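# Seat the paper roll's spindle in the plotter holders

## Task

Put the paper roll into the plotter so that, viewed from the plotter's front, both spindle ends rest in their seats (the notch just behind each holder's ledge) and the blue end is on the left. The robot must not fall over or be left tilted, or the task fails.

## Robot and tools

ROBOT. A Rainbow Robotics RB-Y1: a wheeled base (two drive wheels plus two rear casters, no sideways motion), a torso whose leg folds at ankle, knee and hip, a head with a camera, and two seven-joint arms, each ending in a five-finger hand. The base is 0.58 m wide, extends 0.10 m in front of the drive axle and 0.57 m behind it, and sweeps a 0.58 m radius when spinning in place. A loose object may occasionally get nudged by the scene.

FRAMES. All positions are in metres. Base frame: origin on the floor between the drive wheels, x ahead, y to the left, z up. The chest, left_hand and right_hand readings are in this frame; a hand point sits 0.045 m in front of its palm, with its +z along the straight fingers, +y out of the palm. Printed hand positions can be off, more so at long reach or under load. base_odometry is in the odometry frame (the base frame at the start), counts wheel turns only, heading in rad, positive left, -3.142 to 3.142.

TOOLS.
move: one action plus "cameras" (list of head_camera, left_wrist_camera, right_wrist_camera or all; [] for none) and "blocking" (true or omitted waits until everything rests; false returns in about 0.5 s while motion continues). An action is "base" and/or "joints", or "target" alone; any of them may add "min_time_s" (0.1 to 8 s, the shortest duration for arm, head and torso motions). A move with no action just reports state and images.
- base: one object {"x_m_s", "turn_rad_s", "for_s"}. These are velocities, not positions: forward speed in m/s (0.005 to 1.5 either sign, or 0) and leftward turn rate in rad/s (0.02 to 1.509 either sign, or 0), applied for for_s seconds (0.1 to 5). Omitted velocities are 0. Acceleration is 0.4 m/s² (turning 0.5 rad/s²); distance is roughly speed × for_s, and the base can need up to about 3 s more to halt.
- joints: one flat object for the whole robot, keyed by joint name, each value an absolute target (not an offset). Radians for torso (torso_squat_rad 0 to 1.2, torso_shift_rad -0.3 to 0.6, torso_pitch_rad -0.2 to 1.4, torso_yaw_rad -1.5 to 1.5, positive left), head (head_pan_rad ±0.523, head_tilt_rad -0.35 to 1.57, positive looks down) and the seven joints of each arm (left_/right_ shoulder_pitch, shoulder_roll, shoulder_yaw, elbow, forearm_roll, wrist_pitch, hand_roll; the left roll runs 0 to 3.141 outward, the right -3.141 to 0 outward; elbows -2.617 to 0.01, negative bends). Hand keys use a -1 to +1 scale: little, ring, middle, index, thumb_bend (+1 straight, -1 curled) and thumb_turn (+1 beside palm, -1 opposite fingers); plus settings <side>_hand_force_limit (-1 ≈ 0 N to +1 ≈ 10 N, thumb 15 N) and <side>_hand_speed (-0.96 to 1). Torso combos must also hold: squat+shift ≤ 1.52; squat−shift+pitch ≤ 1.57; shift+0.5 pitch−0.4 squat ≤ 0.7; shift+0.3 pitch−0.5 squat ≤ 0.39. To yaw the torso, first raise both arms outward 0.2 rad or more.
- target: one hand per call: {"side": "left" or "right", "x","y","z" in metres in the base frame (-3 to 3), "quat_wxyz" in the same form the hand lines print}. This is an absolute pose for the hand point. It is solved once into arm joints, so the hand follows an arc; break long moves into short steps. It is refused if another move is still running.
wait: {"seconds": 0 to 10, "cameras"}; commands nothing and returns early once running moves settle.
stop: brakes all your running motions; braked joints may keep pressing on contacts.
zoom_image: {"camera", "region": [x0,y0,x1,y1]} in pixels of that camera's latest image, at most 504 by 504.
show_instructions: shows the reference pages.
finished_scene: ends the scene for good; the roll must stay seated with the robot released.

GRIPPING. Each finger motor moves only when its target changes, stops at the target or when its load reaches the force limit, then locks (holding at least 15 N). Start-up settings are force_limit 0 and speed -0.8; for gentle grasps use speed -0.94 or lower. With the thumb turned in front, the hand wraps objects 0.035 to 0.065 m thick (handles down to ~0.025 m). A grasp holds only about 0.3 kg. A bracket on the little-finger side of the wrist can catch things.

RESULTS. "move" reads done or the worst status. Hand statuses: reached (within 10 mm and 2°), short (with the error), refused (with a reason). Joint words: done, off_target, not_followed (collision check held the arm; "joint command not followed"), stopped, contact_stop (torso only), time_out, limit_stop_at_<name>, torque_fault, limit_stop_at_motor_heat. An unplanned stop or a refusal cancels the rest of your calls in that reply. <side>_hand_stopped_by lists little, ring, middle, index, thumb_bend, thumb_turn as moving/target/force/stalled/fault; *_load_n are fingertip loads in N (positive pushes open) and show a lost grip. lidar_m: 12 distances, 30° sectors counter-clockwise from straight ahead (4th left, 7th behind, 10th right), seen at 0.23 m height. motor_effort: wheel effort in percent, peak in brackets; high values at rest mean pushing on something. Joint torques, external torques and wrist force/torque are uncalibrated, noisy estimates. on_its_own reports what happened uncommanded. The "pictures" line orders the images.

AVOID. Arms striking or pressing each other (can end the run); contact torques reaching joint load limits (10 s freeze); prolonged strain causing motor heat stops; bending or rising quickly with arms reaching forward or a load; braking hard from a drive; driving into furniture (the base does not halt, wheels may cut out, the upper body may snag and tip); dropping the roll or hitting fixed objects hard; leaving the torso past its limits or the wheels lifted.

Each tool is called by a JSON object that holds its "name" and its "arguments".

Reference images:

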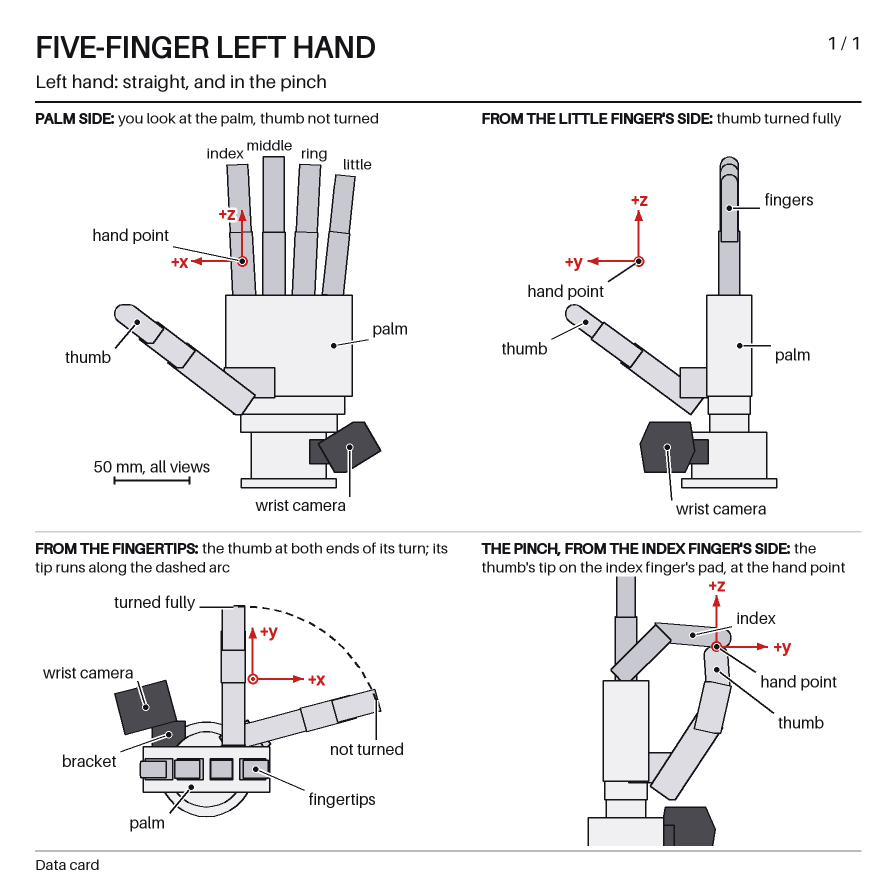

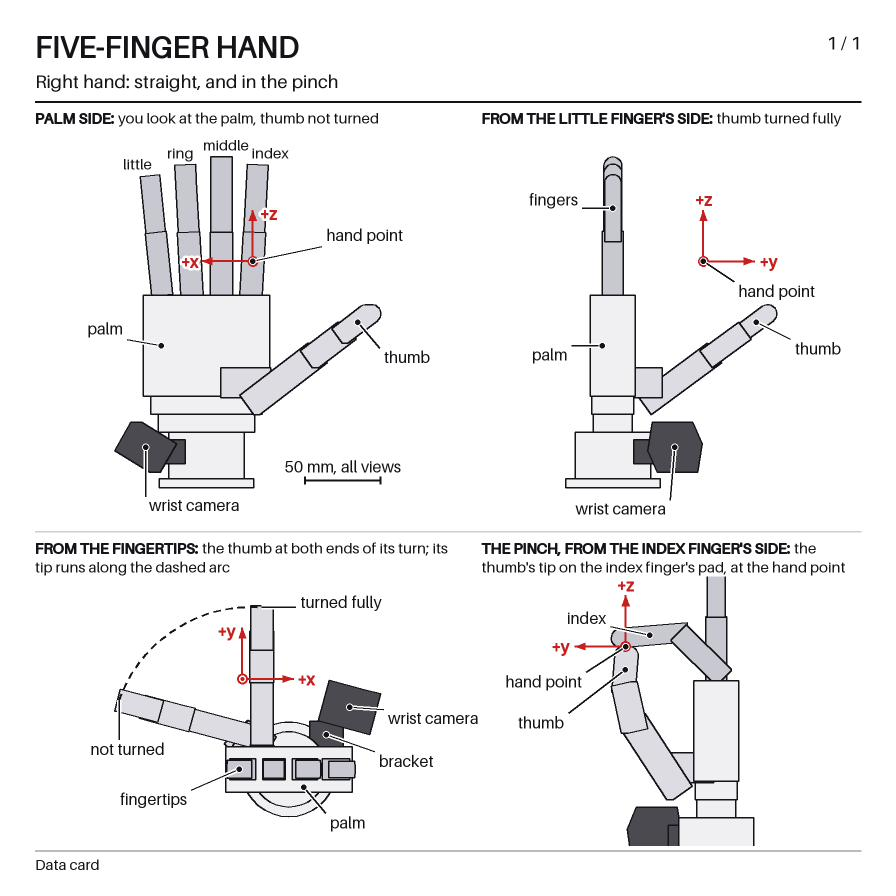

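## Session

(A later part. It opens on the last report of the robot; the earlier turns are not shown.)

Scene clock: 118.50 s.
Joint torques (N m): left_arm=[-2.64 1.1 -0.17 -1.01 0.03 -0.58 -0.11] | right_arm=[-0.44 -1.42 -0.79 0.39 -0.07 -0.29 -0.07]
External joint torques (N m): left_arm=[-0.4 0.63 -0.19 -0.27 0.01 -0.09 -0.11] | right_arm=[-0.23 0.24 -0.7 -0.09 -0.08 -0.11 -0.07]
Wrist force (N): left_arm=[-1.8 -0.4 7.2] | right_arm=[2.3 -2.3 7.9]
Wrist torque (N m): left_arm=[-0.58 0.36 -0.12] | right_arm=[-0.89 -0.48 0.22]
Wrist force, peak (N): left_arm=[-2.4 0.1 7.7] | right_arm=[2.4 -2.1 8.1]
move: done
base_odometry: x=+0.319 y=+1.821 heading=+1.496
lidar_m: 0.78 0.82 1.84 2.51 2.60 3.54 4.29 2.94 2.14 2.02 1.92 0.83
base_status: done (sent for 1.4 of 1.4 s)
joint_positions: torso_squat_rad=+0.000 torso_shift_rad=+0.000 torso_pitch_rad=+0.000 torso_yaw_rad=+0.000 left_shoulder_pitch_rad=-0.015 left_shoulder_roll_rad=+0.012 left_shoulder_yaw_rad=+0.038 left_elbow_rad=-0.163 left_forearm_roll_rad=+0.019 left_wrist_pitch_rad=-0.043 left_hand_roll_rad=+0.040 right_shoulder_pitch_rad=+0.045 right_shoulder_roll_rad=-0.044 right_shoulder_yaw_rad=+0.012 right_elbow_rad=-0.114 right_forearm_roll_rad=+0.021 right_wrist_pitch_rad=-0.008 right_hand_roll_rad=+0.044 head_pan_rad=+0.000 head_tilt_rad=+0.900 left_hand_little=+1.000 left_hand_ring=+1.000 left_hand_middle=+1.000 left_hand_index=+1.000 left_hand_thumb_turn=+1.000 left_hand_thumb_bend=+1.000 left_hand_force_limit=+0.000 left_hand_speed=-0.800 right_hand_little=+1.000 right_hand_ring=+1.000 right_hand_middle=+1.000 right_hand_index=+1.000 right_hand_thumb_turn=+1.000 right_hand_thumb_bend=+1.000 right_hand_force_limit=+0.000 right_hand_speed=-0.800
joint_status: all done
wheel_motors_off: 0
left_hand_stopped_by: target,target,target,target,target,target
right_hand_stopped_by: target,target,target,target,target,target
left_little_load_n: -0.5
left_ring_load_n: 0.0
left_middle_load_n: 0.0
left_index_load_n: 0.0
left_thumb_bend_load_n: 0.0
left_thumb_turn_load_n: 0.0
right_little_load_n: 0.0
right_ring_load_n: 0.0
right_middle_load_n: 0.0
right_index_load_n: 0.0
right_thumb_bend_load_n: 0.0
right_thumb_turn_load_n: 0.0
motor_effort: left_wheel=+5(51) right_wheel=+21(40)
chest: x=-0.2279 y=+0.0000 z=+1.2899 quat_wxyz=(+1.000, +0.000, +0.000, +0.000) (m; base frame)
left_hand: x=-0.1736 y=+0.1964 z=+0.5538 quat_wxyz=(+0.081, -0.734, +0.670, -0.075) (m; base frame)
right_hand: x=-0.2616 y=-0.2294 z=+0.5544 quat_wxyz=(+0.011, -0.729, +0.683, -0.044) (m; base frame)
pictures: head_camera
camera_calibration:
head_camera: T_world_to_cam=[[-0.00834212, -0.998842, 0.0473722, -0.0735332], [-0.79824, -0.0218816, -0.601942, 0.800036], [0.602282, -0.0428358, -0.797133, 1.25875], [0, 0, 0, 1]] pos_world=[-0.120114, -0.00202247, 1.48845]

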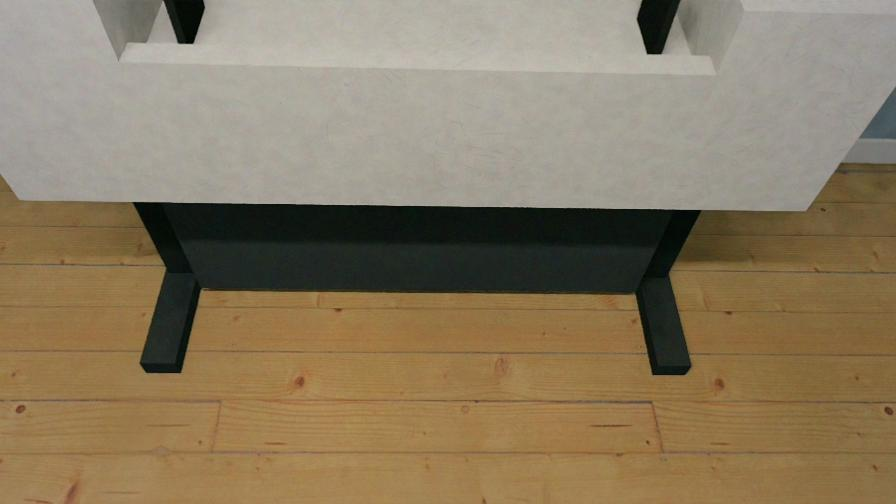

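{"name": "move", "arguments": {"joints": {"torso_pitch_rad": 0.4, "head_tilt_rad": 0.45}, "cameras": ["head_camera"]}}

{"name": "zoom_image", "arguments": {"camera": "head_camera", "region": [60, 100, 360, 400]}}

{"name": "zoom_image", "arguments": {"camera": "head_camera", "region": [560, 100, 860, 400]}}

Scene clock: 127.40 s.
Joint torques (N m): left_arm=[7.43 0.73 0.06 3.19 -0.09 0.11 -0.07] | right_arm=[9.38 -1.31 -1.01 4.18 -0.22 0.62 -0.12]
External joint torques (N m): left_arm=[-0.36 0.35 -0.01 -0.01 -0.08 -0.17 -0.07] | right_arm=[-1 0.36 -0.78 -0.24 -0.16 0 -0.13]
Wrist force (N): left_arm=[-1.9 -2.2 7.4] | right_arm=[2.3 -4.3 7.6]
Wrist torque (N m): left_arm=[-0.69 0.37 -0.08] | right_arm=[-0.99 -0.47 0.16]
Wrist force, peak (N): left_arm=[-2.4 -0.6 7.6] | right_arm=[2.6 -4.3 7.8]
move: done
base_odometry: x=+0.319 y=+1.821 heading=+1.496
lidar_m: 0.77 0.81 1.84 2.50 2.61 3.53 4.28 2.95 2.13 2.03 1.93 0.82
base_status: not commanded
joint_positions: torso_squat_rad=+0.000 torso_shift_rad=+0.000 torso_pitch_rad=+0.400 torso_yaw_rad=+0.000 left_shoulder_pitch_rad=-0.015 left_shoulder_roll_rad=+0.012 left_shoulder_yaw_rad=+0.038 left_elbow_rad=-0.163 left_forearm_roll_rad=+0.019 left_wrist_pitch_rad=-0.043 left_hand_roll_rad=+0.040 right_shoulder_pitch_rad=+0.045 right_shoulder_roll_rad=-0.044 right_shoulder_yaw_rad=+0.012 right_elbow_rad=-0.114 right_forearm_roll_rad=+0.021 right_wrist_pitch_rad=-0.008 right_hand_roll_rad=+0.044 head_pan_rad=+0.000 head_tilt_rad=+0.450 left_hand_little=+1.000 left_hand_ring=+1.000 left_hand_middle=+1.000 left_hand_index=+1.000 left_hand_thumb_turn=+1.000 left_hand_thumb_bend=+1.000 left_hand_force_limit=+0.000 left_hand_speed=-0.800 right_hand_little=+1.000 right_hand_ring=+1.000 right_hand_middle=+1.000 right_hand_index=+1.000 right_hand_thumb_turn=+1.000 right_hand_thumb_bend=+1.000 right_hand_force_limit=+0.000 right_hand_speed=-0.800
joint_status: all done
wheel_motors_off: 0
left_hand_stopped_by: target,target,target,target,target,target
right_hand_stopped_by: target,target,target,target,target,target
left_little_load_n: 0.0
left_ring_load_n: 0.0
left_middle_load_n: 0.0
left_index_load_n: 0.0
left_thumb_bend_load_n: 0.0
left_thumb_turn_load_n: 0.0
right_little_load_n: 0.0
right_ring_load_n: 0.0
right_middle_load_n: 0.0
right_index_load_n: 0.0
right_thumb_bend_load_n: 0.0
right_thumb_turn_load_n: 0.0
motor_effort: left_wheel=+5(6) right_wheel=+22(22)
chest: x=-0.1075 y=+0.0000 z=+1.2655 quat_wxyz=(+0.980, +0.000, +0.199, +0.000) (m; base frame)
left_hand: x=-0.3440 y=+0.1964 z=+0.5663 quat_wxyz=(-0.054, -0.734, +0.673, +0.072) (m; base frame)
right_hand: x=-0.4248 y=-0.2294 z=+0.6011 quat_wxyz=(-0.125, -0.723, +0.672, +0.102) (m; base frame)
pictures: head_camera
camera_calibration:
head_camera: T_world_to_cam=[[-0.0103477, -0.998845, 0.0469288, -0.0689954], [-0.767131, -0.022174, -0.641107, 0.984352], [0.641407, -0.0426345, -0.766015, 1.05707], [0, 0, 0, 1]] pos_world=[0.0763992, -0.00202103, 1.44405]

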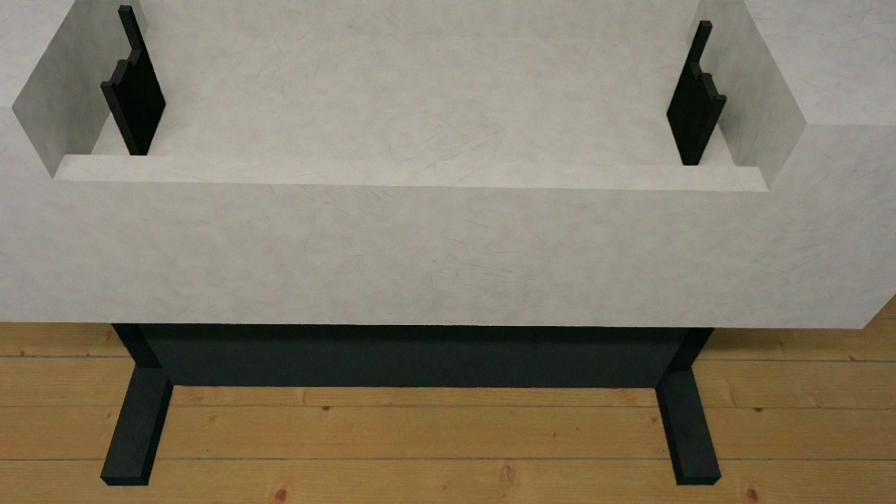

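Scaled by 1.680.

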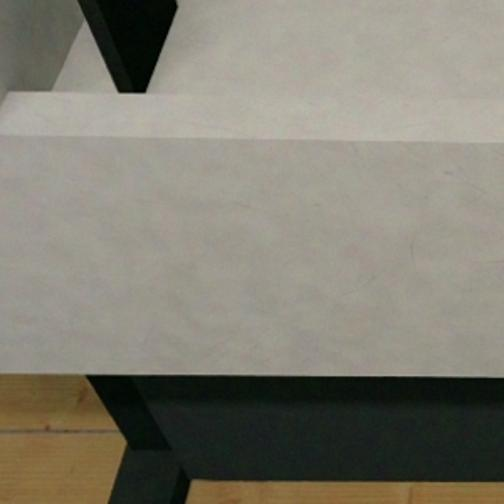

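Scaled by 1.680.

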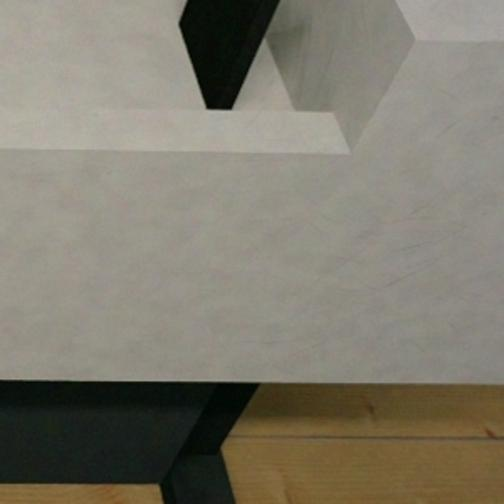

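{"name": "zoom_image", "arguments": {"camera": "head_camera", "region": [60, 0, 220, 180]}}

{"name": "zoom_image", "arguments": {"camera": "head_camera", "region": [620, 0, 780, 180]}}

Scaled by 2.800.

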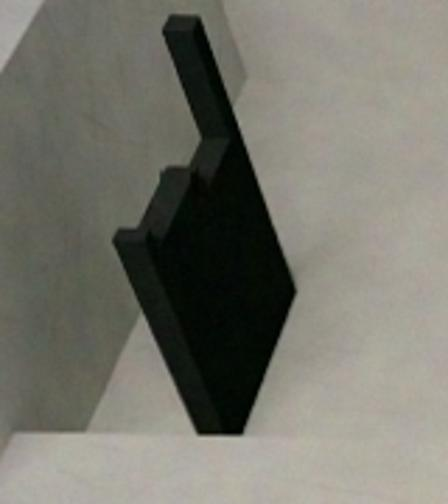

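Scaled by 2.800.

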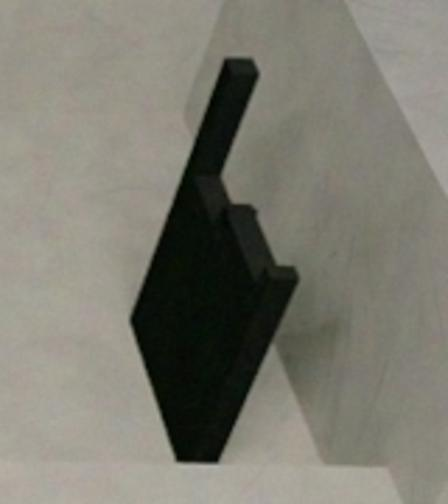

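{"name": "move", "arguments": {"joints": {"torso_pitch_rad": 0.8, "head_tilt_rad": 0.4}, "cameras": ["head_camera"]}}

{"name": "zoom_image", "arguments": {"camera": "head_camera", "region": [0, 0, 448, 504]}}

{"name": "zoom_image", "arguments": {"camera": "head_camera", "region": [448, 0, 896, 504]}}

Scene clock: 151.87 s.
Joint torques (N m): left_arm=[16.15 0.52 -0.07 6.66 -0.07 0.83 -0.12] | right_arm=[17.76 -1.3 -1.14 7.44 -0.06 1.43 0.03]
External joint torques (N m): left_arm=[-0.43 0.28 -0.19 0.02 -0.03 -0.18 -0.12] | right_arm=[-1.57 0.11 -0.8 -0.22 0.06 0.11 0.02]
Wrist force (N): left_arm=[-1.8 -4.5 6.2] | right_arm=[2.8 -6.4 6.6]
Wrist torque (N m): left_arm=[-0.81 0.34 0.00] | right_arm=[-1.09 -0.49 0.11]
Wrist force, peak (N): left_arm=[-1.8 -4.2 7.1] | right_arm=[2.7 -6.5 6.6]
move: done
base_odometry: x=+0.319 y=+1.821 heading=+1.496
lidar_m: 0.77 0.82 1.84 2.51 2.59 3.52 4.28 2.94 2.13 2.03 1.93 0.84
base_status: not commanded
joint_positions: torso_squat_rad=+0.000 torso_shift_rad=+0.000 torso_pitch_rad=+0.800 torso_yaw_rad=+0.000 left_shoulder_pitch_rad=-0.015 left_shoulder_roll_rad=+0.012 left_shoulder_yaw_rad=+0.038 left_elbow_rad=-0.163 left_forearm_roll_rad=+0.019 left_wrist_pitch_rad=-0.043 left_hand_roll_rad=+0.040 right_shoulder_pitch_rad=+0.045 right_shoulder_roll_rad=-0.044 right_shoulder_yaw_rad=+0.012 right_elbow_rad=-0.114 right_forearm_roll_rad=+0.021 right_wrist_pitch_rad=-0.008 right_hand_roll_rad=+0.044 head_pan_rad=+0.000 head_tilt_rad=+0.400 left_hand_little=+1.000 left_hand_ring=+1.000 left_hand_middle=+1.000 left_hand_index=+1.000 left_hand_thumb_turn=+1.000 left_hand_thumb_bend=+1.000 left_hand_force_limit=+0.000 left_hand_speed=-0.800 right_hand_little=+1.000 right_hand_ring=+1.000 right_hand_middle=+1.000 right_hand_index=+1.000 right_hand_thumb_turn=+1.000 right_hand_thumb_bend=+1.000 right_hand_force_limit=+0.000 right_hand_speed=-0.800
joint_status: all done
wheel_motors_off: 0
left_hand_stopped_by: target,target,target,target,target,target
right_hand_stopped_by: target,target,target,target,target,target
left_little_load_n: 0.0
left_ring_load_n: 0.0
left_middle_load_n: 0.0
left_index_load_n: 0.0
left_thumb_bend_load_n: 0.0
left_thumb_turn_load_n: 0.0
right_little_load_n: 0.0
right_ring_load_n: 0.0
right_middle_load_n: 0.0
right_index_load_n: 0.0
right_thumb_bend_load_n: 0.0
right_thumb_turn_load_n: 0.0
motor_effort: left_wheel=+4(5) right_wheel=+22(22)
chest: x=-0.0060 y=+0.0000 z=+1.1961 quat_wxyz=(+0.921, +0.000, +0.389, +0.000) (m; base frame)
left_hand: x=-0.4962 y=+0.1964 z=+0.6442 quat_wxyz=(-0.186, -0.705, +0.649, +0.217) (m; base frame)
right_hand: x=-0.5570 y=-0.2294 z=+0.7077 quat_wxyz=(-0.256, -0.689, +0.633, +0.243) (m; base frame)
pictures: head_camera
camera_calibration:
head_camera: T_world_to_cam=[[0.00650178, -0.998847, 0.0475696, -0.0649442], [-0.940464, -0.0222742, -0.339162, 0.658806], [0.339831, -0.0425323, -0.939524, 1.13501], [0, 0, 0, 1]] pos_world=[0.234296, -0.0019205, 1.2929]

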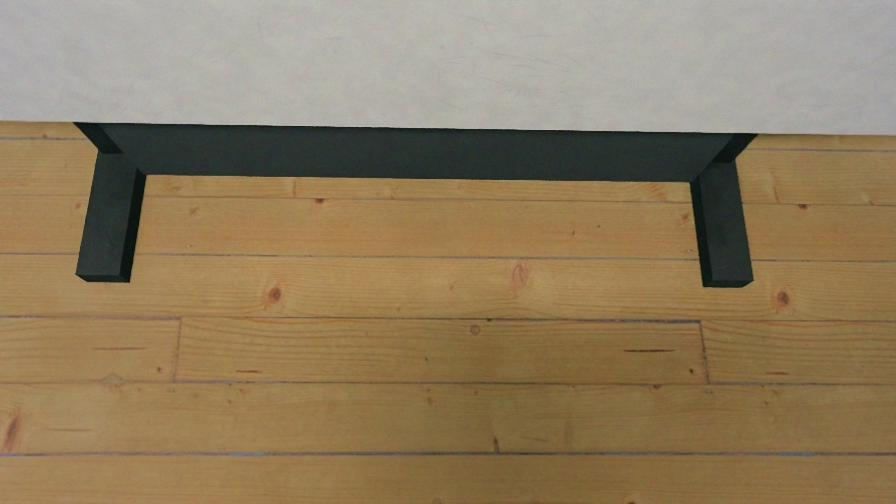

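Scaled by 1.000.

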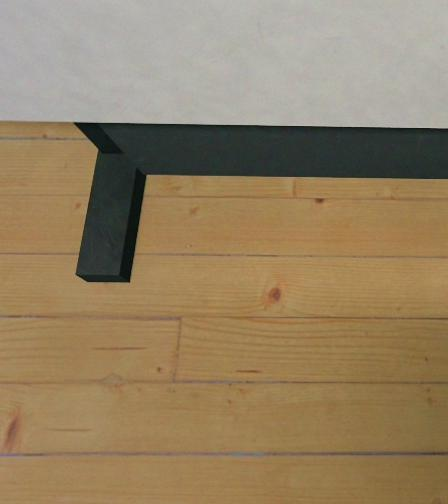

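Scaled by 1.000.

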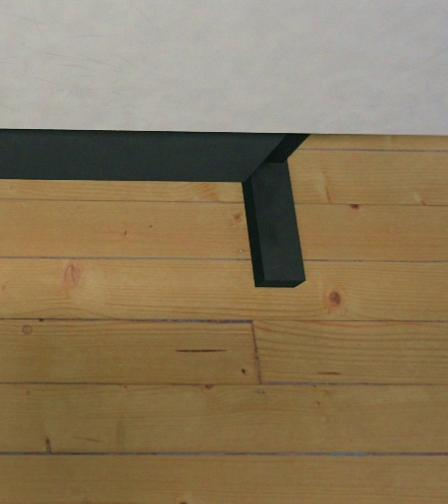

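{"name": "move", "arguments": {"joints": {"head_tilt_rad": 0.05}, "cameras": ["head_camera"]}}

{"name": "zoom_image", "arguments": {"camera": "head_camera", "region": [0, 20, 200, 220]}}

{"name": "zoom_image", "arguments": {"camera": "head_camera", "region": [650, 20, 850, 220]}}

Scene clock: 156.60 s.
Joint torques (N m): left_arm=[15.86 0.63 0.24 6.6 -0.14 0.8 -0.08] | right_arm=[17.53 -1.17 -0.89 7.46 -0.14 1.35 -0.13]
External joint torques (N m): left_arm=[-0.72 0.4 0.13 -0.05 -0.11 -0.21 -0.08] | right_arm=[-1.8 0.24 -0.55 -0.2 -0.01 0.04 -0.13]
Wrist force (N): left_arm=[-2.0 -4.3 6.5] | right_arm=[2.8 -6.4 6.5]
Wrist torque (N m): left_arm=[-0.80 0.40 -0.01] | right_arm=[-1.08 -0.49 0.11]
Wrist force, peak (N): left_arm=[-1.9 -4.7 7.0] | right_arm=[2.8 -6.5 6.8]
move: done
base_odometry: x=+0.319 y=+1.821 heading=+1.496
lidar_m: 0.78 0.80 1.85 2.51 2.61 3.53 4.29 2.93 2.14 2.03 1.91 0.83
base_status: not commanded
joint_positions: torso_squat_rad=+0.000 torso_shift_rad=+0.000 torso_pitch_rad=+0.800 torso_yaw_rad=+0.000 left_shoulder_pitch_rad=-0.015 left_shoulder_roll_rad=+0.012 left_shoulder_yaw_rad=+0.038 left_elbow_rad=-0.163 left_forearm_roll_rad=+0.019 left_wrist_pitch_rad=-0.043 left_hand_roll_rad=+0.040 right_shoulder_pitch_rad=+0.045 right_shoulder_roll_rad=-0.044 right_shoulder_yaw_rad=+0.012 right_elbow_rad=-0.114 right_forearm_roll_rad=+0.021 right_wrist_pitch_rad=-0.008 right_hand_roll_rad=+0.044 head_pan_rad=+0.000 head_tilt_rad=+0.050 left_hand_little=+1.000 left_hand_ring=+1.000 left_hand_middle=+1.000 left_hand_index=+1.000 left_hand_thumb_turn=+1.000 left_hand_thumb_bend=+1.000 left_hand_force_limit=+0.000 left_hand_speed=-0.800 right_hand_little=+1.000 right_hand_ring=+1.000 right_hand_middle=+1.000 right_hand_index=+1.000 right_hand_thumb_turn=+1.000 right_hand_thumb_bend=+1.000 right_hand_force_limit=+0.000 right_hand_speed=-0.800
joint_status: all done
wheel_motors_off: 0
left_hand_stopped_by: target,target,target,target,target,target
right_hand_stopped_by: target,target,target,target,target,target
left_little_load_n: -0.5
left_ring_load_n: 0.0
left_middle_load_n: 0.0
left_index_load_n: 0.0
left_thumb_bend_load_n: 0.0
left_thumb_turn_load_n: 0.0
right_little_load_n: 0.0
right_ring_load_n: 0.0
right_middle_load_n: 0.0
right_index_load_n: 0.0
right_thumb_bend_load_n: 0.0
right_thumb_turn_load_n: 0.0
motor_effort: left_wheel=+4(5) right_wheel=+22(22)
chest: x=-0.0060 y=+0.0000 z=+1.1961 quat_wxyz=(+0.921, +0.000, +0.389, +0.000) (m; base frame)
left_hand: x=-0.4962 y=+0.1964 z=+0.6442 quat_wxyz=(-0.186, -0.705, +0.649, +0.217) (m; base frame)
right_hand: x=-0.5570 y=-0.2294 z=+0.7077 quat_wxyz=(-0.256, -0.689, +0.633, +0.243) (m; base frame)
pictures: head_camera
camera_calibration:
head_camera: T_world_to_cam=[[-0.0101576, -0.998857, 0.0466973, -0.0612496], [-0.767127, -0.0221714, -0.641112, 1.03083], [0.641415, -0.0423349, -0.766025, 0.859904], [0, 0, 0, 1]] pos_world=[0.238599, -0.00192071, 1.32245]

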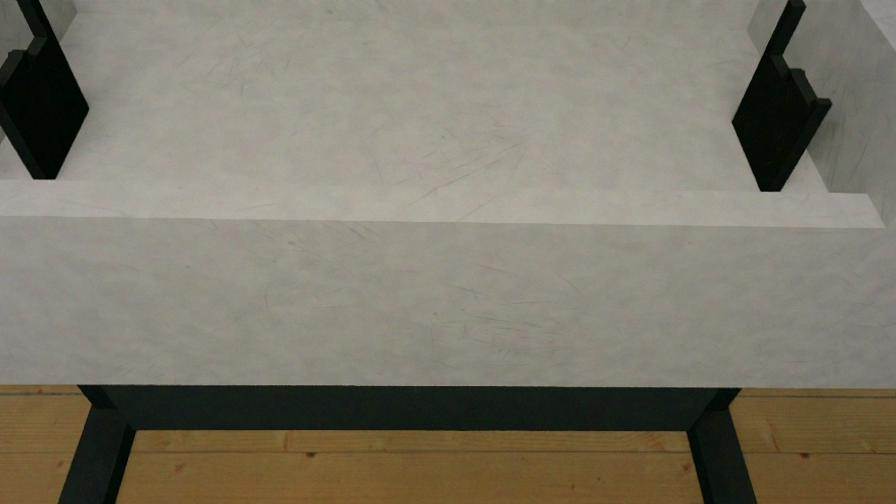

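Scaled by 2.520.

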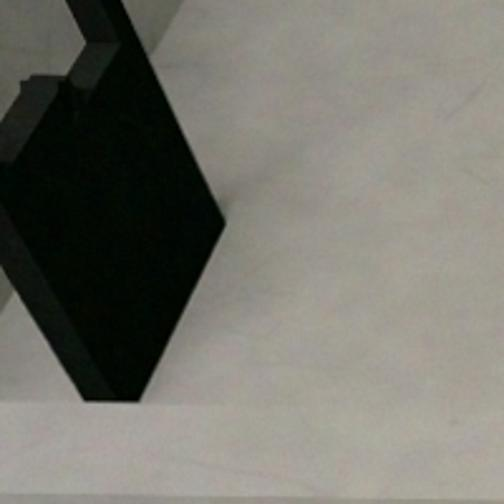

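Scaled by 2.520.

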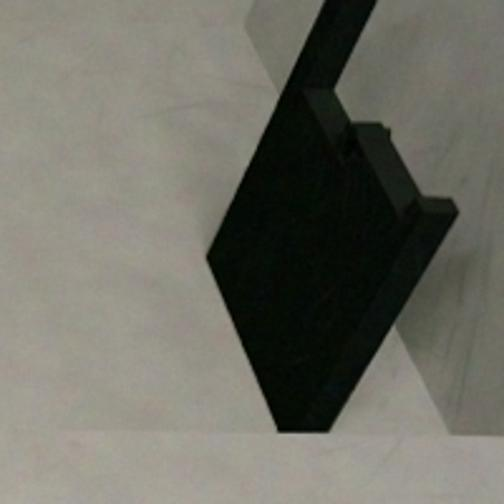

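{"name": "move", "arguments": {"joints": {"torso_pitch_rad": 0.0, "torso_squat_rad": 0.3, "head_tilt_rad": 0.4}, "cameras": []}}

{"name": "move", "arguments": {"base": {"x_m_s": -0.35, "for_s": 1.5}, "cameras": []}}

{"name": "move", "arguments": {"base": {"turn_rad_s": -1.0, "for_s": 3.07}, "cameras": ["head_camera"]}}

Scene clock: 218.37 s.
Joint torques (N m): left_arm=[-1.92 1.09 -0.07 -1.13 -0.07 -0.59 -0.12] | right_arm=[-0.55 -1.45 -1.05 0.43 -0.04 -0.11 -0.11]
External joint torques (N m): left_arm=[0.33 0.62 -0.09 -0.39 -0.09 -0.1 -0.12] | right_arm=[-0.34 0.2 -0.97 -0.05 -0.05 0.07 -0.11]
Wrist force (N): left_arm=[-1.9 -0.4 7.0] | right_arm=[2.3 -2.0 7.7]
Wrist torque (N m): left_arm=[-0.58 0.39 -0.13] | right_arm=[-0.82 -0.47 0.23]
Wrist force, peak (N): left_arm=[-2.2 -4.6 6.7] | right_arm=[2.7 -6.4 6.7]
move: done
base_odometry: x=+0.319 y=+1.821 heading=+1.496
lidar_m: 0.78 0.80 1.86 2.52 2.61 3.53 4.29 2.94 2.12 2.04 1.93 0.82
base_status: not commanded
joint_positions: torso_squat_rad=+0.300 torso_shift_rad=+0.000 torso_pitch_rad=+0.000 torso_yaw_rad=+0.000 left_shoulder_pitch_rad=-0.015 left_shoulder_roll_rad=+0.012 left_shoulder_yaw_rad=+0.038 left_elbow_rad=-0.163 left_forearm_roll_rad=+0.019 left_wrist_pitch_rad=-0.043 left_hand_roll_rad=+0.040 right_shoulder_pitch_rad=+0.045 right_shoulder_roll_rad=-0.044 right_shoulder_yaw_rad=+0.012 right_elbow_rad=-0.114 right_forearm_roll_rad=+0.021 right_wrist_pitch_rad=-0.008 right_hand_roll_rad=+0.044 head_pan_rad=+0.000 head_tilt_rad=+0.400 left_hand_little=+1.000 left_hand_ring=+1.000 left_hand_middle=+1.000 left_hand_index=+1.000 left_hand_thumb_turn=+1.000 left_hand_thumb_bend=+1.000 left_hand_force_limit=+0.000 left_hand_speed=-0.800 right_hand_little=+1.000 right_hand_ring=+1.000 right_hand_middle=+1.000 right_hand_index=+1.000 right_hand_thumb_turn=+1.000 right_hand_thumb_bend=+1.000 right_hand_force_limit=+0.000 right_hand_speed=-0.800
joint_status: all done
wheel_motors_off: 0
left_hand_stopped_by: target,target,target,target,target,target
right_hand_stopped_by: target,target,target,target,target,target
left_little_load_n: 0.0
left_ring_load_n: 0.0
left_middle_load_n: 0.0
left_index_load_n: 0.0
left_thumb_bend_load_n: 0.0
left_thumb_turn_load_n: 0.0
right_little_load_n: -0.5
right_ring_load_n: 0.0
right_middle_load_n: 0.0
right_index_load_n: 0.0
right_thumb_bend_load_n: 0.0
right_thumb_turn_load_n: 0.0
motor_effort: left_wheel=+4(5) right_wheel=+22(22)
chest: x=-0.2281 y=+0.0000 z=+1.2587 quat_wxyz=(+1.000, +0.000, +0.000, +0.000) (m; base frame)
left_hand: x=-0.1735 y=+0.1964 z=+0.5226 quat_wxyz=(+0.081, -0.734, +0.670, -0.075) (m; base frame)
right_hand: x=-0.2616 y=-0.2294 z=+0.5231 quat_wxyz=(+0.011, -0.729, +0.683, -0.044) (m; base frame)
pictures: none
No camera images: "cameras" was empty.

Scene clock: 221.30 s.
Joint torques (N m): left_arm=[-2.87 0.97 -0.17 -0.91 0.03 -0.47 -0.1] | right_arm=[-0.83 -1.39 -0.62 0.19 -0.07 -0.09 -0.04]
External joint torques (N m): left_arm=[-0.63 0.5 -0.19 -0.17 0.02 0.03 -0.1] | right_arm=[-0.62 0.27 -0.53 -0.29 -0.08 0.09 -0.04]
Wrist force (N): left_arm=[-2.3 -0.2 7.2] | right_arm=[2.3 -2.1 7.6]
Wrist torque (N m): left_arm=[-0.59 0.46 -0.17] | right_arm=[-0.82 -0.46 0.23]
Wrist force, peak (N): left_arm=[-2.4 -0.6 7.6] | right_arm=[2.4 -2.2 7.9]
move: done
base_odometry: x=+0.280 y=+1.297 heading=+1.497
lidar_m: 1.31 1.34 2.59 2.51 2.60 3.53 3.77 2.93 2.14 2.04 2.08 1.37
base_status: done (sent for 1.5 of 1.5 s)
joint_positions: torso_squat_rad=+0.300 torso_shift_rad=+0.000 torso_pitch_rad=+0.000 torso_yaw_rad=+0.000 left_shoulder_pitch_rad=-0.015 left_shoulder_roll_rad=+0.012 left_shoulder_yaw_rad=+0.038 left_elbow_rad=-0.163 left_forearm_roll_rad=+0.019 left_wrist_pitch_rad=-0.043 left_hand_roll_rad=+0.040 right_shoulder_pitch_rad=+0.045 right_shoulder_roll_rad=-0.044 right_shoulder_yaw_rad=+0.012 right_elbow_rad=-0.114 right_forearm_roll_rad=+0.021 right_wrist_pitch_rad=-0.008 right_hand_roll_rad=+0.044 head_pan_rad=+0.000 head_tilt_rad=+0.400 left_hand_little=+1.000 left_hand_ring=+1.000 left_hand_middle=+1.000 left_hand_index=+1.000 left_hand_thumb_turn=+1.000 left_hand_thumb_bend=+1.000 left_hand_force_limit=+0.000 left_hand_speed=-0.800 right_hand_little=+1.000 right_hand_ring=+1.000 right_hand_middle=+1.000 right_hand_index=+1.000 right_hand_thumb_turn=+1.000 right_hand_thumb_bend=+1.000 right_hand_force_limit=+0.000 right_hand_speed=-0.800
joint_status: not commanded
wheel_motors_off: 0
left_hand_stopped_by: target,target,target,target,target,target
right_hand_stopped_by: target,target,target,target,target,target
left_little_load_n: 0.0
left_ring_load_n: 0.0
left_middle_load_n: 0.0
left_index_load_n: 0.0
left_thumb_bend_load_n: -0.5
left_thumb_turn_load_n: 0.0
right_little_load_n: 0.0
right_ring_load_n: 0.0
right_middle_load_n: 0.0
right_index_load_n: 0.0
right_thumb_bend_load_n: 0.0
right_thumb_turn_load_n: 0.0
motor_effort: left_wheel=+19(42) right_wheel=-16(46)
chest: x=-0.2281 y=+0.0000 z=+1.2587 quat_wxyz=(+1.000, +0.000, +0.000, +0.000) (m; base frame)
left_hand: x=-0.1737 y=+0.1964 z=+0.5225 quat_wxyz=(+0.081, -0.734, +0.670, -0.075) (m; base frame)
right_hand: x=-0.2617 y=-0.2294 z=+0.5231 quat_wxyz=(+0.011, -0.729, +0.683, -0.044) (m; base frame)
pictures: none
No camera images: "cameras" was empty.

Scene clock: 226.83 s.
Joint torques (N m): left_arm=[-2.99 1.1 0.06 -0.89 -0.01 -0.46 -0.1] | right_arm=[-1.09 -1.3 -0.84 0.25 -0.07 -0.07 0.01]
External joint torques (N m): left_arm=[-0.75 0.64 0.03 -0.15 -0.03 0.04 -0.1] | right_arm=[-0.88 0.37 -0.75 -0.24 -0.08 0.11 0.01]
Wrist force (N): left_arm=[-2.2 0.3 7.0] | right_arm=[2.2 -2.0 7.9]
Wrist torque (N m): left_arm=[-0.49 0.42 -0.15] | right_arm=[-0.85 -0.45 0.22]
Wrist force, peak (N): left_arm=[-2.0 0.0 7.8] | right_arm=[2.4 -2.3 8.0]
move: done
base_odometry: x=+0.280 y=+1.297 heading=-1.569
lidar_m: 3.76 2.74 2.07 2.01 2.14 1.34 1.31 1.44 2.60 2.54 2.64 3.75
base_status: done (sent for 3.07 of 3.07 s)
joint_positions: torso_squat_rad=+0.300 torso_shift_rad=+0.000 torso_pitch_rad=+0.000 torso_yaw_rad=+0.000 left_shoulder_pitch_rad=-0.015 left_shoulder_roll_rad=+0.012 left_shoulder_yaw_rad=+0.038 left_elbow_rad=-0.163 left_forearm_roll_rad=+0.019 left_wrist_pitch_rad=-0.043 left_hand_roll_rad=+0.040 right_shoulder_pitch_rad=+0.045 right_shoulder_roll_rad=-0.044 right_shoulder_yaw_rad=+0.012 right_elbow_rad=-0.114 right_forearm_roll_rad=+0.021 right_wrist_pitch_rad=-0.008 right_hand_roll_rad=+0.044 head_pan_rad=+0.000 head_tilt_rad=+0.400 left_hand_little=+1.000 left_hand_ring=+1.000 left_hand_middle=+1.000 left_hand_index=+1.000 left_hand_thumb_turn=+1.000 left_hand_thumb_bend=+1.000 left_hand_force_limit=+0.000 left_hand_speed=-0.800 right_hand_little=+1.000 right_hand_ring=+1.000 right_hand_middle=+1.000 right_hand_index=+1.000 right_hand_thumb_turn=+1.000 right_hand_thumb_bend=+1.000 right_hand_force_limit=+0.000 right_hand_speed=-0.800
joint_status: not commanded
wheel_motors_off: 0
left_hand_stopped_by: target,target,target,target,target,target
right_hand_stopped_by: target,target,target,target,target,target
left_little_load_n: 0.0
left_ring_load_n: 0.0
left_middle_load_n: 0.0
left_index_load_n: 0.0
left_thumb_bend_load_n: 0.0
left_thumb_turn_load_n: 0.0
right_little_load_n: 0.0
right_ring_load_n: 0.0
right_middle_load_n: 0.0
right_index_load_n: 0.0
right_thumb_bend_load_n: -0.5
right_thumb_turn_load_n: 0.0
motor_effort: left_wheel=+22(54) right_wheel=+5(46)
chest: x=-0.2281 y=+0.0000 z=+1.2587 quat_wxyz=(+1.000, +0.000, +0.000, +0.000) (m; base frame)
left_hand: x=-0.1736 y=+0.1964 z=+0.5225 quat_wxyz=(+0.081, -0.734, +0.670, -0.075) (m; base frame)
right_hand: x=-0.2617 y=-0.2294 z=+0.5231 quat_wxyz=(+0.011, -0.729, +0.683, -0.044) (m; base frame)
pictures: head_camera
camera_calibration:
head_camera: T_world_to_cam=[[-0.029776, -0.998847, 0.0376604, -0.0623291], [-0.411738, -0.0220755, -0.911035, 1.31163], [0.910816, -0.0426332, -0.410605, 0.73372], [0, 0, 0, 1]] pos_world=[-0.130092, -0.00202144, 1.49856]

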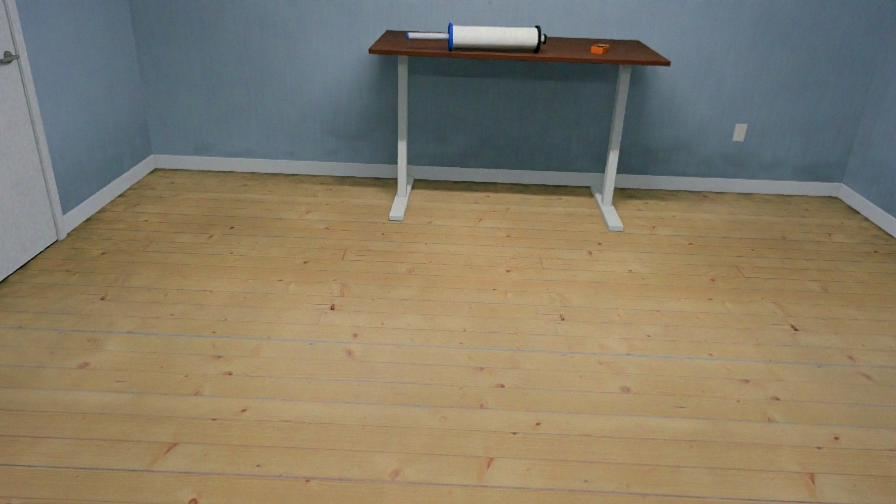

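{"name": "move", "arguments": {"base": {"turn_rad_s": -0.2, "for_s": 0.55}, "cameras": []}}

{"name": "move", "arguments": {"base": {"x_m_s": 0.6, "for_s": 4.0}, "joints": {"head_tilt_rad": 0.6}, "cameras": ["head_camera"]}}

{"name": "zoom_image", "arguments": {"camera": "head_camera", "region": [200, 0, 704, 300]}}

Scene clock: 250.53 s.
Joint torques (N m): left_arm=[-2.8 1.17 -0.06 -0.84 -0.08 -0.53 -0.09] | right_arm=[-0.96 -1.43 -0.67 0.16 0.04 -0.3 -0.02]
External joint torques (N m): left_arm=[-0.56 0.71 -0.08 -0.1 -0.09 -0.04 -0.09] | right_arm=[-0.75 0.23 -0.58 -0.32 0.03 -0.12 -0.02]
Wrist force (N): left_arm=[-2.3 0.3 7.5] | right_arm=[2.2 -2.1 7.7]
Wrist torque (N m): left_arm=[-0.54 0.46 -0.17] | right_arm=[-0.84 -0.45 0.22]
Wrist force, peak (N): left_arm=[-2.0 0.0 7.8] | right_arm=[2.5 -1.9 7.9]
move: done
base_odometry: x=+0.280 y=+1.298 heading=-1.681
lidar_m: 3.76 3.07 2.15 2.01 2.06 1.38 1.30 1.38 2.50 2.51 2.55 3.35
base_status: done (sent for 0.57 of 0.57 s)
joint_positions: torso_squat_rad=+0.300 torso_shift_rad=+0.000 torso_pitch_rad=+0.000 torso_yaw_rad=+0.000 left_shoulder_pitch_rad=-0.015 left_shoulder_roll_rad=+0.012 left_shoulder_yaw_rad=+0.038 left_elbow_rad=-0.163 left_forearm_roll_rad=+0.019 left_wrist_pitch_rad=-0.043 left_hand_roll_rad=+0.040 right_shoulder_pitch_rad=+0.045 right_shoulder_roll_rad=-0.044 right_shoulder_yaw_rad=+0.012 right_elbow_rad=-0.114 right_forearm_roll_rad=+0.021 right_wrist_pitch_rad=-0.008 right_hand_roll_rad=+0.044 head_pan_rad=+0.000 head_tilt_rad=+0.400 left_hand_little=+1.000 left_hand_ring=+1.000 left_hand_middle=+1.000 left_hand_index=+1.000 left_hand_thumb_turn=+1.000 left_hand_thumb_bend=+1.000 left_hand_force_limit=+0.000 left_hand_speed=-0.800 right_hand_little=+1.000 right_hand_ring=+1.000 right_hand_middle=+1.000 right_hand_index=+1.000 right_hand_thumb_turn=+1.000 right_hand_thumb_bend=+1.000 right_hand_force_limit=+0.000 right_hand_speed=-0.800
joint_status: not commanded
wheel_motors_off: 0
left_hand_stopped_by: target,target,target,target,target,target
right_hand_stopped_by: target,target,target,target,target,target
left_little_load_n: 0.0
left_ring_load_n: 0.0
left_middle_load_n: 0.5
left_index_load_n: 0.0
left_thumb_bend_load_n: 0.0
left_thumb_turn_load_n: 0.0
right_little_load_n: 0.0
right_ring_load_n: 0.0
right_middle_load_n: 0.0
right_index_load_n: 0.0
right_thumb_bend_load_n: 0.0
right_thumb_turn_load_n: 0.0
motor_effort: left_wheel=+22(45) right_wheel=+5(17)
chest: x=-0.2281 y=+0.0000 z=+1.2587 quat_wxyz=(+1.000, +0.000, +0.000, +0.000) (m; base frame)
left_hand: x=-0.1736 y=+0.1964 z=+0.5225 quat_wxyz=(+0.081, -0.734, +0.670, -0.075) (m; base frame)
right_hand: x=-0.2616 y=-0.2294 z=+0.5231 quat_wxyz=(+0.011, -0.729, +0.683, -0.044) (m; base frame)
pictures: none
No camera images: "cameras" was empty.

Scene clock: 256.47 s.
Joint torques (N m): left_arm=[-2.21 1.09 -0.07 -1.07 -0.05 -0.62 0] | right_arm=[-0.29 -1.39 -0.85 0.69 -0.04 -0.25 -0.01]
External joint torques (N m): left_arm=[0.02 0.63 -0.1 -0.33 -0.06 -0.13 0] | right_arm=[-0.09 0.27 -0.76 0.21 -0.05 -0.07 -0.01]
Wrist force (N): left_arm=[-2.2 0.0 7.3] | right_arm=[2.3 -1.9 7.9]
Wrist torque (N m): left_arm=[-0.56 0.45 -0.14] | right_arm=[-0.82 -0.46 0.23]
Wrist force, peak (N): left_arm=[-2.0 -0.4 7.8] | right_arm=[2.4 -2.0 8.0]
move: done
base_odometry: x=+0.014 y=-1.088 heading=-1.682
lidar_m: 1.81 1.45 2.32 2.15 2.23 2.92 3.70 3.62 2.53 2.35 2.39 1.53
base_status: done (sent for 4 of 4 s)
joint_positions: torso_squat_rad=+0.300 torso_shift_rad=+0.000 torso_pitch_rad=+0.000 torso_yaw_rad=+0.000 left_shoulder_pitch_rad=-0.015 left_shoulder_roll_rad=+0.012 left_shoulder_yaw_rad=+0.038 left_elbow_rad=-0.163 left_forearm_roll_rad=+0.019 left_wrist_pitch_rad=-0.043 left_hand_roll_rad=+0.040 right_shoulder_pitch_rad=+0.045 right_shoulder_roll_rad=-0.044 right_shoulder_yaw_rad=+0.012 right_elbow_rad=-0.114 right_forearm_roll_rad=+0.021 right_wrist_pitch_rad=-0.008 right_hand_roll_rad=+0.044 head_pan_rad=+0.000 head_tilt_rad=+0.600 left_hand_little=+1.000 left_hand_ring=+1.000 left_hand_middle=+1.000 left_hand_index=+1.000 left_hand_thumb_turn=+1.000 left_hand_thumb_bend=+1.000 left_hand_force_limit=+0.000 left_hand_speed=-0.800 right_hand_little=+1.000 right_hand_ring=+1.000 right_hand_middle=+1.000 right_hand_index=+1.000 right_hand_thumb_turn=+1.000 right_hand_thumb_bend=+1.000 right_hand_force_limit=+0.000 right_hand_speed=-0.800
joint_status: all done
wheel_motors_off: 0
left_hand_stopped_by: target,target,target,target,target,target
right_hand_stopped_by: target,target,target,target,target,target
left_little_load_n: 0.0
left_ring_load_n: 0.0
left_middle_load_n: 0.0
left_index_load_n: 0.0
left_thumb_bend_load_n: 0.0
left_thumb_turn_load_n: 0.0
right_little_load_n: 0.0
right_ring_load_n: 0.0
right_middle_load_n: 0.0
right_index_load_n: 0.0
right_thumb_bend_load_n: 0.0
right_thumb_turn_load_n: 0.0
motor_effort: left_wheel=-10(60) right_wheel=+11(58)
chest: x=-0.2280 y=+0.0000 z=+1.2587 quat_wxyz=(+1.000, +0.000, +0.000, +0.000) (m; base frame)
left_hand: x=-0.1735 y=+0.1964 z=+0.5225 quat_wxyz=(+0.081, -0.734, +0.670, -0.075) (m; base frame)
right_hand: x=-0.2615 y=-0.2294 z=+0.5231 quat_wxyz=(+0.011, -0.729, +0.683, -0.044) (m; base frame)
pictures: head_camera
camera_calibration:
head_camera: T_world_to_cam=[[-0.0217704, -0.998843, 0.0428899, -0.0683003], [-0.584701, -0.0220778, -0.810948, 1.13005], [0.810957, -0.0427324, -0.583544, 0.965323], [0, 0, 0, 1]] pos_world=[-0.123579, -0.00202154, 1.48265]

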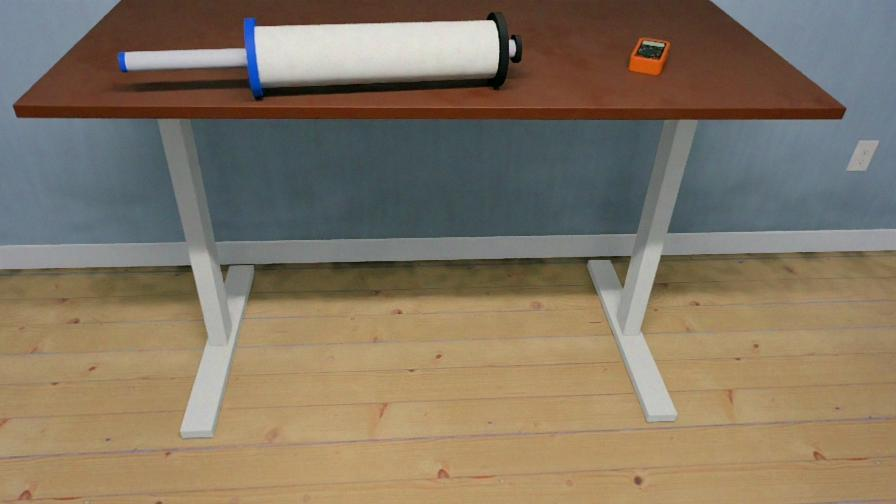

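Scaled by 1.000.

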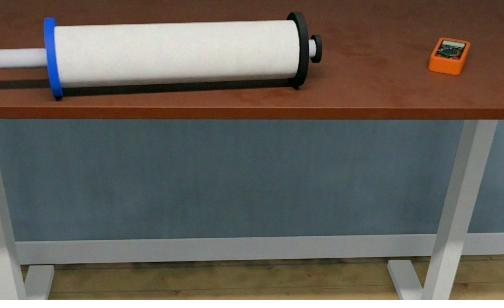

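{"name": "zoom_image", "arguments": {"camera": "head_camera", "region": [100, 0, 330, 115]}}

{"name": "zoom_image", "arguments": {"camera": "head_camera", "region": [400, 0, 630, 115]}}

Scaled by 2.191.

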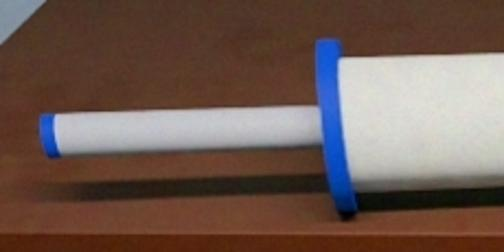

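Scaled by 2.191.

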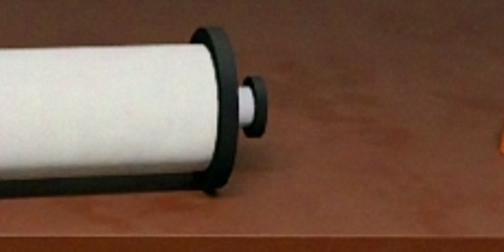

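{"name": "move", "arguments": {"base": {"turn_rad_s": 0.2, "for_s": 0.7667}, "cameras": []}}

{"name": "move", "arguments": {"base": {"x_m_s": 0.2, "for_s": 2.0}, "joints": {"torso_pitch_rad": 0.4, "head_tilt_rad": 0.3}, "cameras": ["head_camera"]}}

Scene clock: 361.80 s.
Joint torques (N m): left_arm=[-2.33 0.89 0.1 -0.91 -0.06 -0.52 -0.06] | right_arm=[0 -1.29 -0.62 0.47 -0.06 -0.13 -0.2]
External joint torques (N m): left_arm=[-0.09 0.42 0.08 -0.17 -0.07 -0.03 -0.06] | right_arm=[0.22 0.37 -0.53 -0.01 -0.07 0.05 -0.2]
Wrist force (N): left_arm=[-2.0 0.2 7.0] | right_arm=[2.1 -2.0 7.9]
Wrist torque (N m): left_arm=[-0.54 0.37 -0.14] | right_arm=[-0.84 -0.44 0.22]
Wrist force, peak (N): left_arm=[-2.1 -0.3 7.8] | right_arm=[2.2 -2.1 8.0]
move: done
base_odometry: x=+0.014 y=-1.088 heading=-1.530
lidar_m: 1.45 1.44 2.20 2.15 2.33 3.42 3.70 3.13 2.42 2.37 2.40 1.54
base_status: done (sent for 0.77 of 0.77 s)
joint_positions: torso_squat_rad=+0.300 torso_shift_rad=+0.000 torso_pitch_rad=+0.000 torso_yaw_rad=+0.000 left_shoulder_pitch_rad=-0.015 left_shoulder_roll_rad=+0.012 left_shoulder_yaw_rad=+0.038 left_elbow_rad=-0.163 left_forearm_roll_rad=+0.019 left_wrist_pitch_rad=-0.043 left_hand_roll_rad=+0.040 right_shoulder_pitch_rad=+0.045 right_shoulder_roll_rad=-0.044 right_shoulder_yaw_rad=+0.012 right_elbow_rad=-0.114 right_forearm_roll_rad=+0.021 right_wrist_pitch_rad=-0.008 right_hand_roll_rad=+0.044 head_pan_rad=+0.000 head_tilt_rad=+0.600 left_hand_little=+1.000 left_hand_ring=+1.000 left_hand_middle=+1.000 left_hand_index=+1.000 left_hand_thumb_turn=+1.000 left_hand_thumb_bend=+1.000 left_hand_force_limit=+0.000 left_hand_speed=-0.800 right_hand_little=+1.000 right_hand_ring=+1.000 right_hand_middle=+1.000 right_hand_index=+1.000 right_hand_thumb_turn=+1.000 right_hand_thumb_bend=+1.000 right_hand_force_limit=+0.000 right_hand_speed=-0.800
joint_status: not commanded
wheel_motors_off: 0
left_hand_stopped_by: target,target,target,target,target,target
right_hand_stopped_by: target,target,target,target,target,target
left_little_load_n: 0.0
left_ring_load_n: 0.0
left_middle_load_n: 0.0
left_index_load_n: 0.0
left_thumb_bend_load_n: 0.0
left_thumb_turn_load_n: 0.0
right_little_load_n: 0.0
right_ring_load_n: 0.0
right_middle_load_n: 0.0
right_index_load_n: 0.0
right_thumb_bend_load_n: 0.0
right_thumb_turn_load_n: 0.0
motor_effort: left_wheel=-22(49) right_wheel=-4(39)
chest: x=-0.2280 y=+0.0000 z=+1.2587 quat_wxyz=(+1.000, +0.000, +0.000, +0.000) (m; base frame)
left_hand: x=-0.1735 y=+0.1964 z=+0.5225 quat_wxyz=(+0.081, -0.734, +0.670, -0.075) (m; base frame)
right_hand: x=-0.2615 y=-0.2294 z=+0.5231 quat_wxyz=(+0.011, -0.729, +0.683, -0.044) (m; base frame)
pictures: none
No camera images: "cameras" was empty.

Scene clock: 365.03 s.
Joint torques (N m): left_arm=[7.82 0.9 0.04 3.16 -0.01 0.2 0.08] | right_arm=[9.47 -1.37 -1.19 4.49 -0.14 0.66 -0.13]
External joint torques (N m): left_arm=[0.03 0.53 -0.03 -0.05 0 -0.08 0.08] | right_arm=[-0.92 0.3 -0.96 0.07 -0.08 0.04 -0.13]
Wrist force (N): left_arm=[-2.1 -2.5 7.4] | right_arm=[2.5 -4.4 7.6]
Wrist torque (N m): left_arm=[-0.77 0.41 -0.08] | right_arm=[-0.99 -0.48 0.16]
Wrist force, peak (N): left_arm=[-1.9 -2.2 7.8] | right_arm=[2.5 -4.7 7.6]
move: done
base_odometry: x=+0.031 y=-1.488 heading=-1.529
lidar_m: 1.41 1.06 2.20 2.13 2.30 3.35 4.10 3.15 2.45 2.40 1.90 1.20
base_status: done (sent for 2 of 2 s)
joint_positions: torso_squat_rad=+0.300 torso_shift_rad=+0.000 torso_pitch_rad=+0.400 torso_yaw_rad=+0.000 left_shoulder_pitch_rad=-0.015 left_shoulder_roll_rad=+0.012 left_shoulder_yaw_rad=+0.038 left_elbow_rad=-0.163 left_forearm_roll_rad=+0.019 left_wrist_pitch_rad=-0.043 left_hand_roll_rad=+0.040 right_shoulder_pitch_rad=+0.045 right_shoulder_roll_rad=-0.044 right_shoulder_yaw_rad=+0.012 right_elbow_rad=-0.114 right_forearm_roll_rad=+0.021 right_wrist_pitch_rad=-0.008 right_hand_roll_rad=+0.044 head_pan_rad=+0.000 head_tilt_rad=+0.300 left_hand_little=+1.000 left_hand_ring=+1.000 left_hand_middle=+1.000 left_hand_index=+1.000 left_hand_thumb_turn=+1.000 left_hand_thumb_bend=+1.000 left_hand_force_limit=+0.000 left_hand_speed=-0.800 right_hand_little=+1.000 right_hand_ring=+1.000 right_hand_middle=+1.000 right_hand_index=+1.000 right_hand_thumb_turn=+1.000 right_hand_thumb_bend=+1.000 right_hand_force_limit=+0.000 right_hand_speed=-0.800
joint_status: all done
wheel_motors_off: 0
left_hand_stopped_by: target,target,target,target,target,target
right_hand_stopped_by: target,target,target,target,target,target
left_little_load_n: 0.0
left_ring_load_n: 0.0
left_middle_load_n: 0.0
left_index_load_n: 0.0
left_thumb_bend_load_n: 0.0
left_thumb_turn_load_n: 0.0
right_little_load_n: 0.0
right_ring_load_n: 0.0
right_middle_load_n: 0.0
right_index_load_n: 0.0
right_thumb_bend_load_n: -0.5
right_thumb_turn_load_n: 0.0
motor_effort: left_wheel=+11(50) right_wheel=-11(43)
chest: x=-0.1075 y=+0.0000 z=+1.2342 quat_wxyz=(+0.980, +0.000, +0.199, +0.000) (m; base frame)
left_hand: x=-0.3439 y=+0.1964 z=+0.5350 quat_wxyz=(-0.054, -0.734, +0.673, +0.072) (m; base frame)
right_hand: x=-0.4248 y=-0.2294 z=+0.5698 quat_wxyz=(-0.125, -0.723, +0.672, +0.102) (m; base frame)
pictures: head_camera
camera_calibration:
head_camera: T_world_to_cam=[[-0.0171651, -0.998849, 0.0447894, -0.0645775], [-0.662753, -0.0221747, -0.74851, 1.11672], [0.748642, -0.0425325, -0.661609, 0.886835], [0, 0, 0, 1]] pos_world=[0.0750798, -0.00202092, 1.42551]

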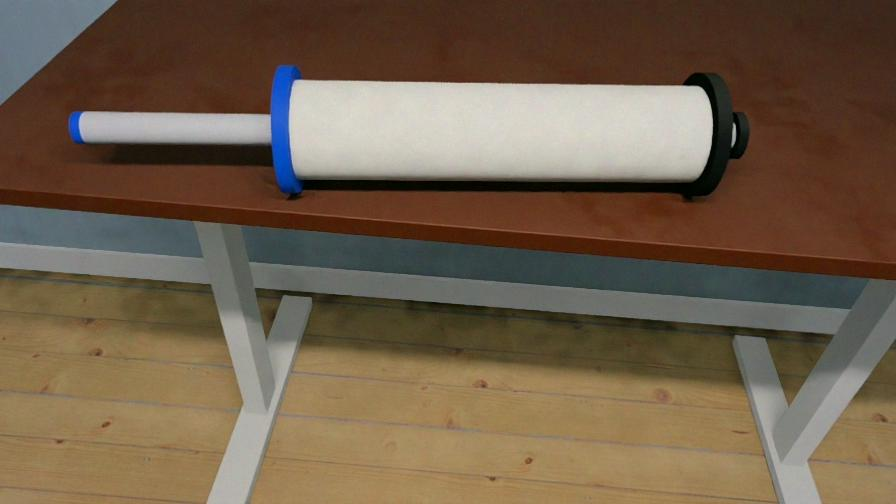

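{"name": "zoom_image", "arguments": {"camera": "head_camera", "region": [50, 50, 350, 220]}}

{"name": "zoom_image", "arguments": {"camera": "head_camera", "region": [580, 50, 780, 220]}}

Scaled by 1.680.

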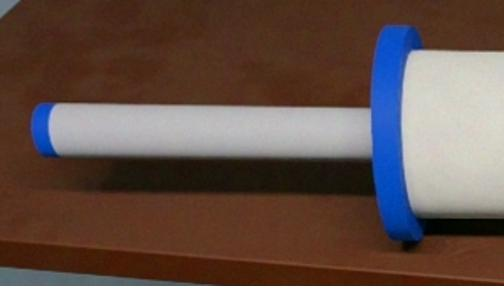

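Scaled by 2.520.

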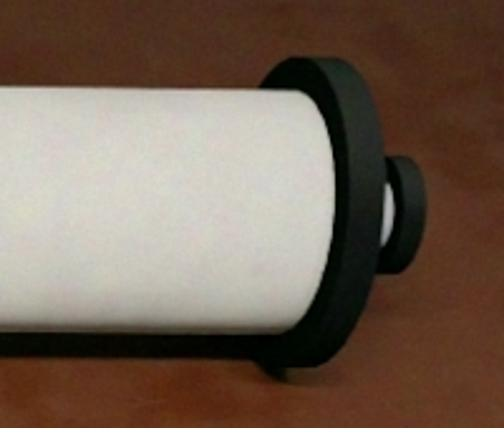

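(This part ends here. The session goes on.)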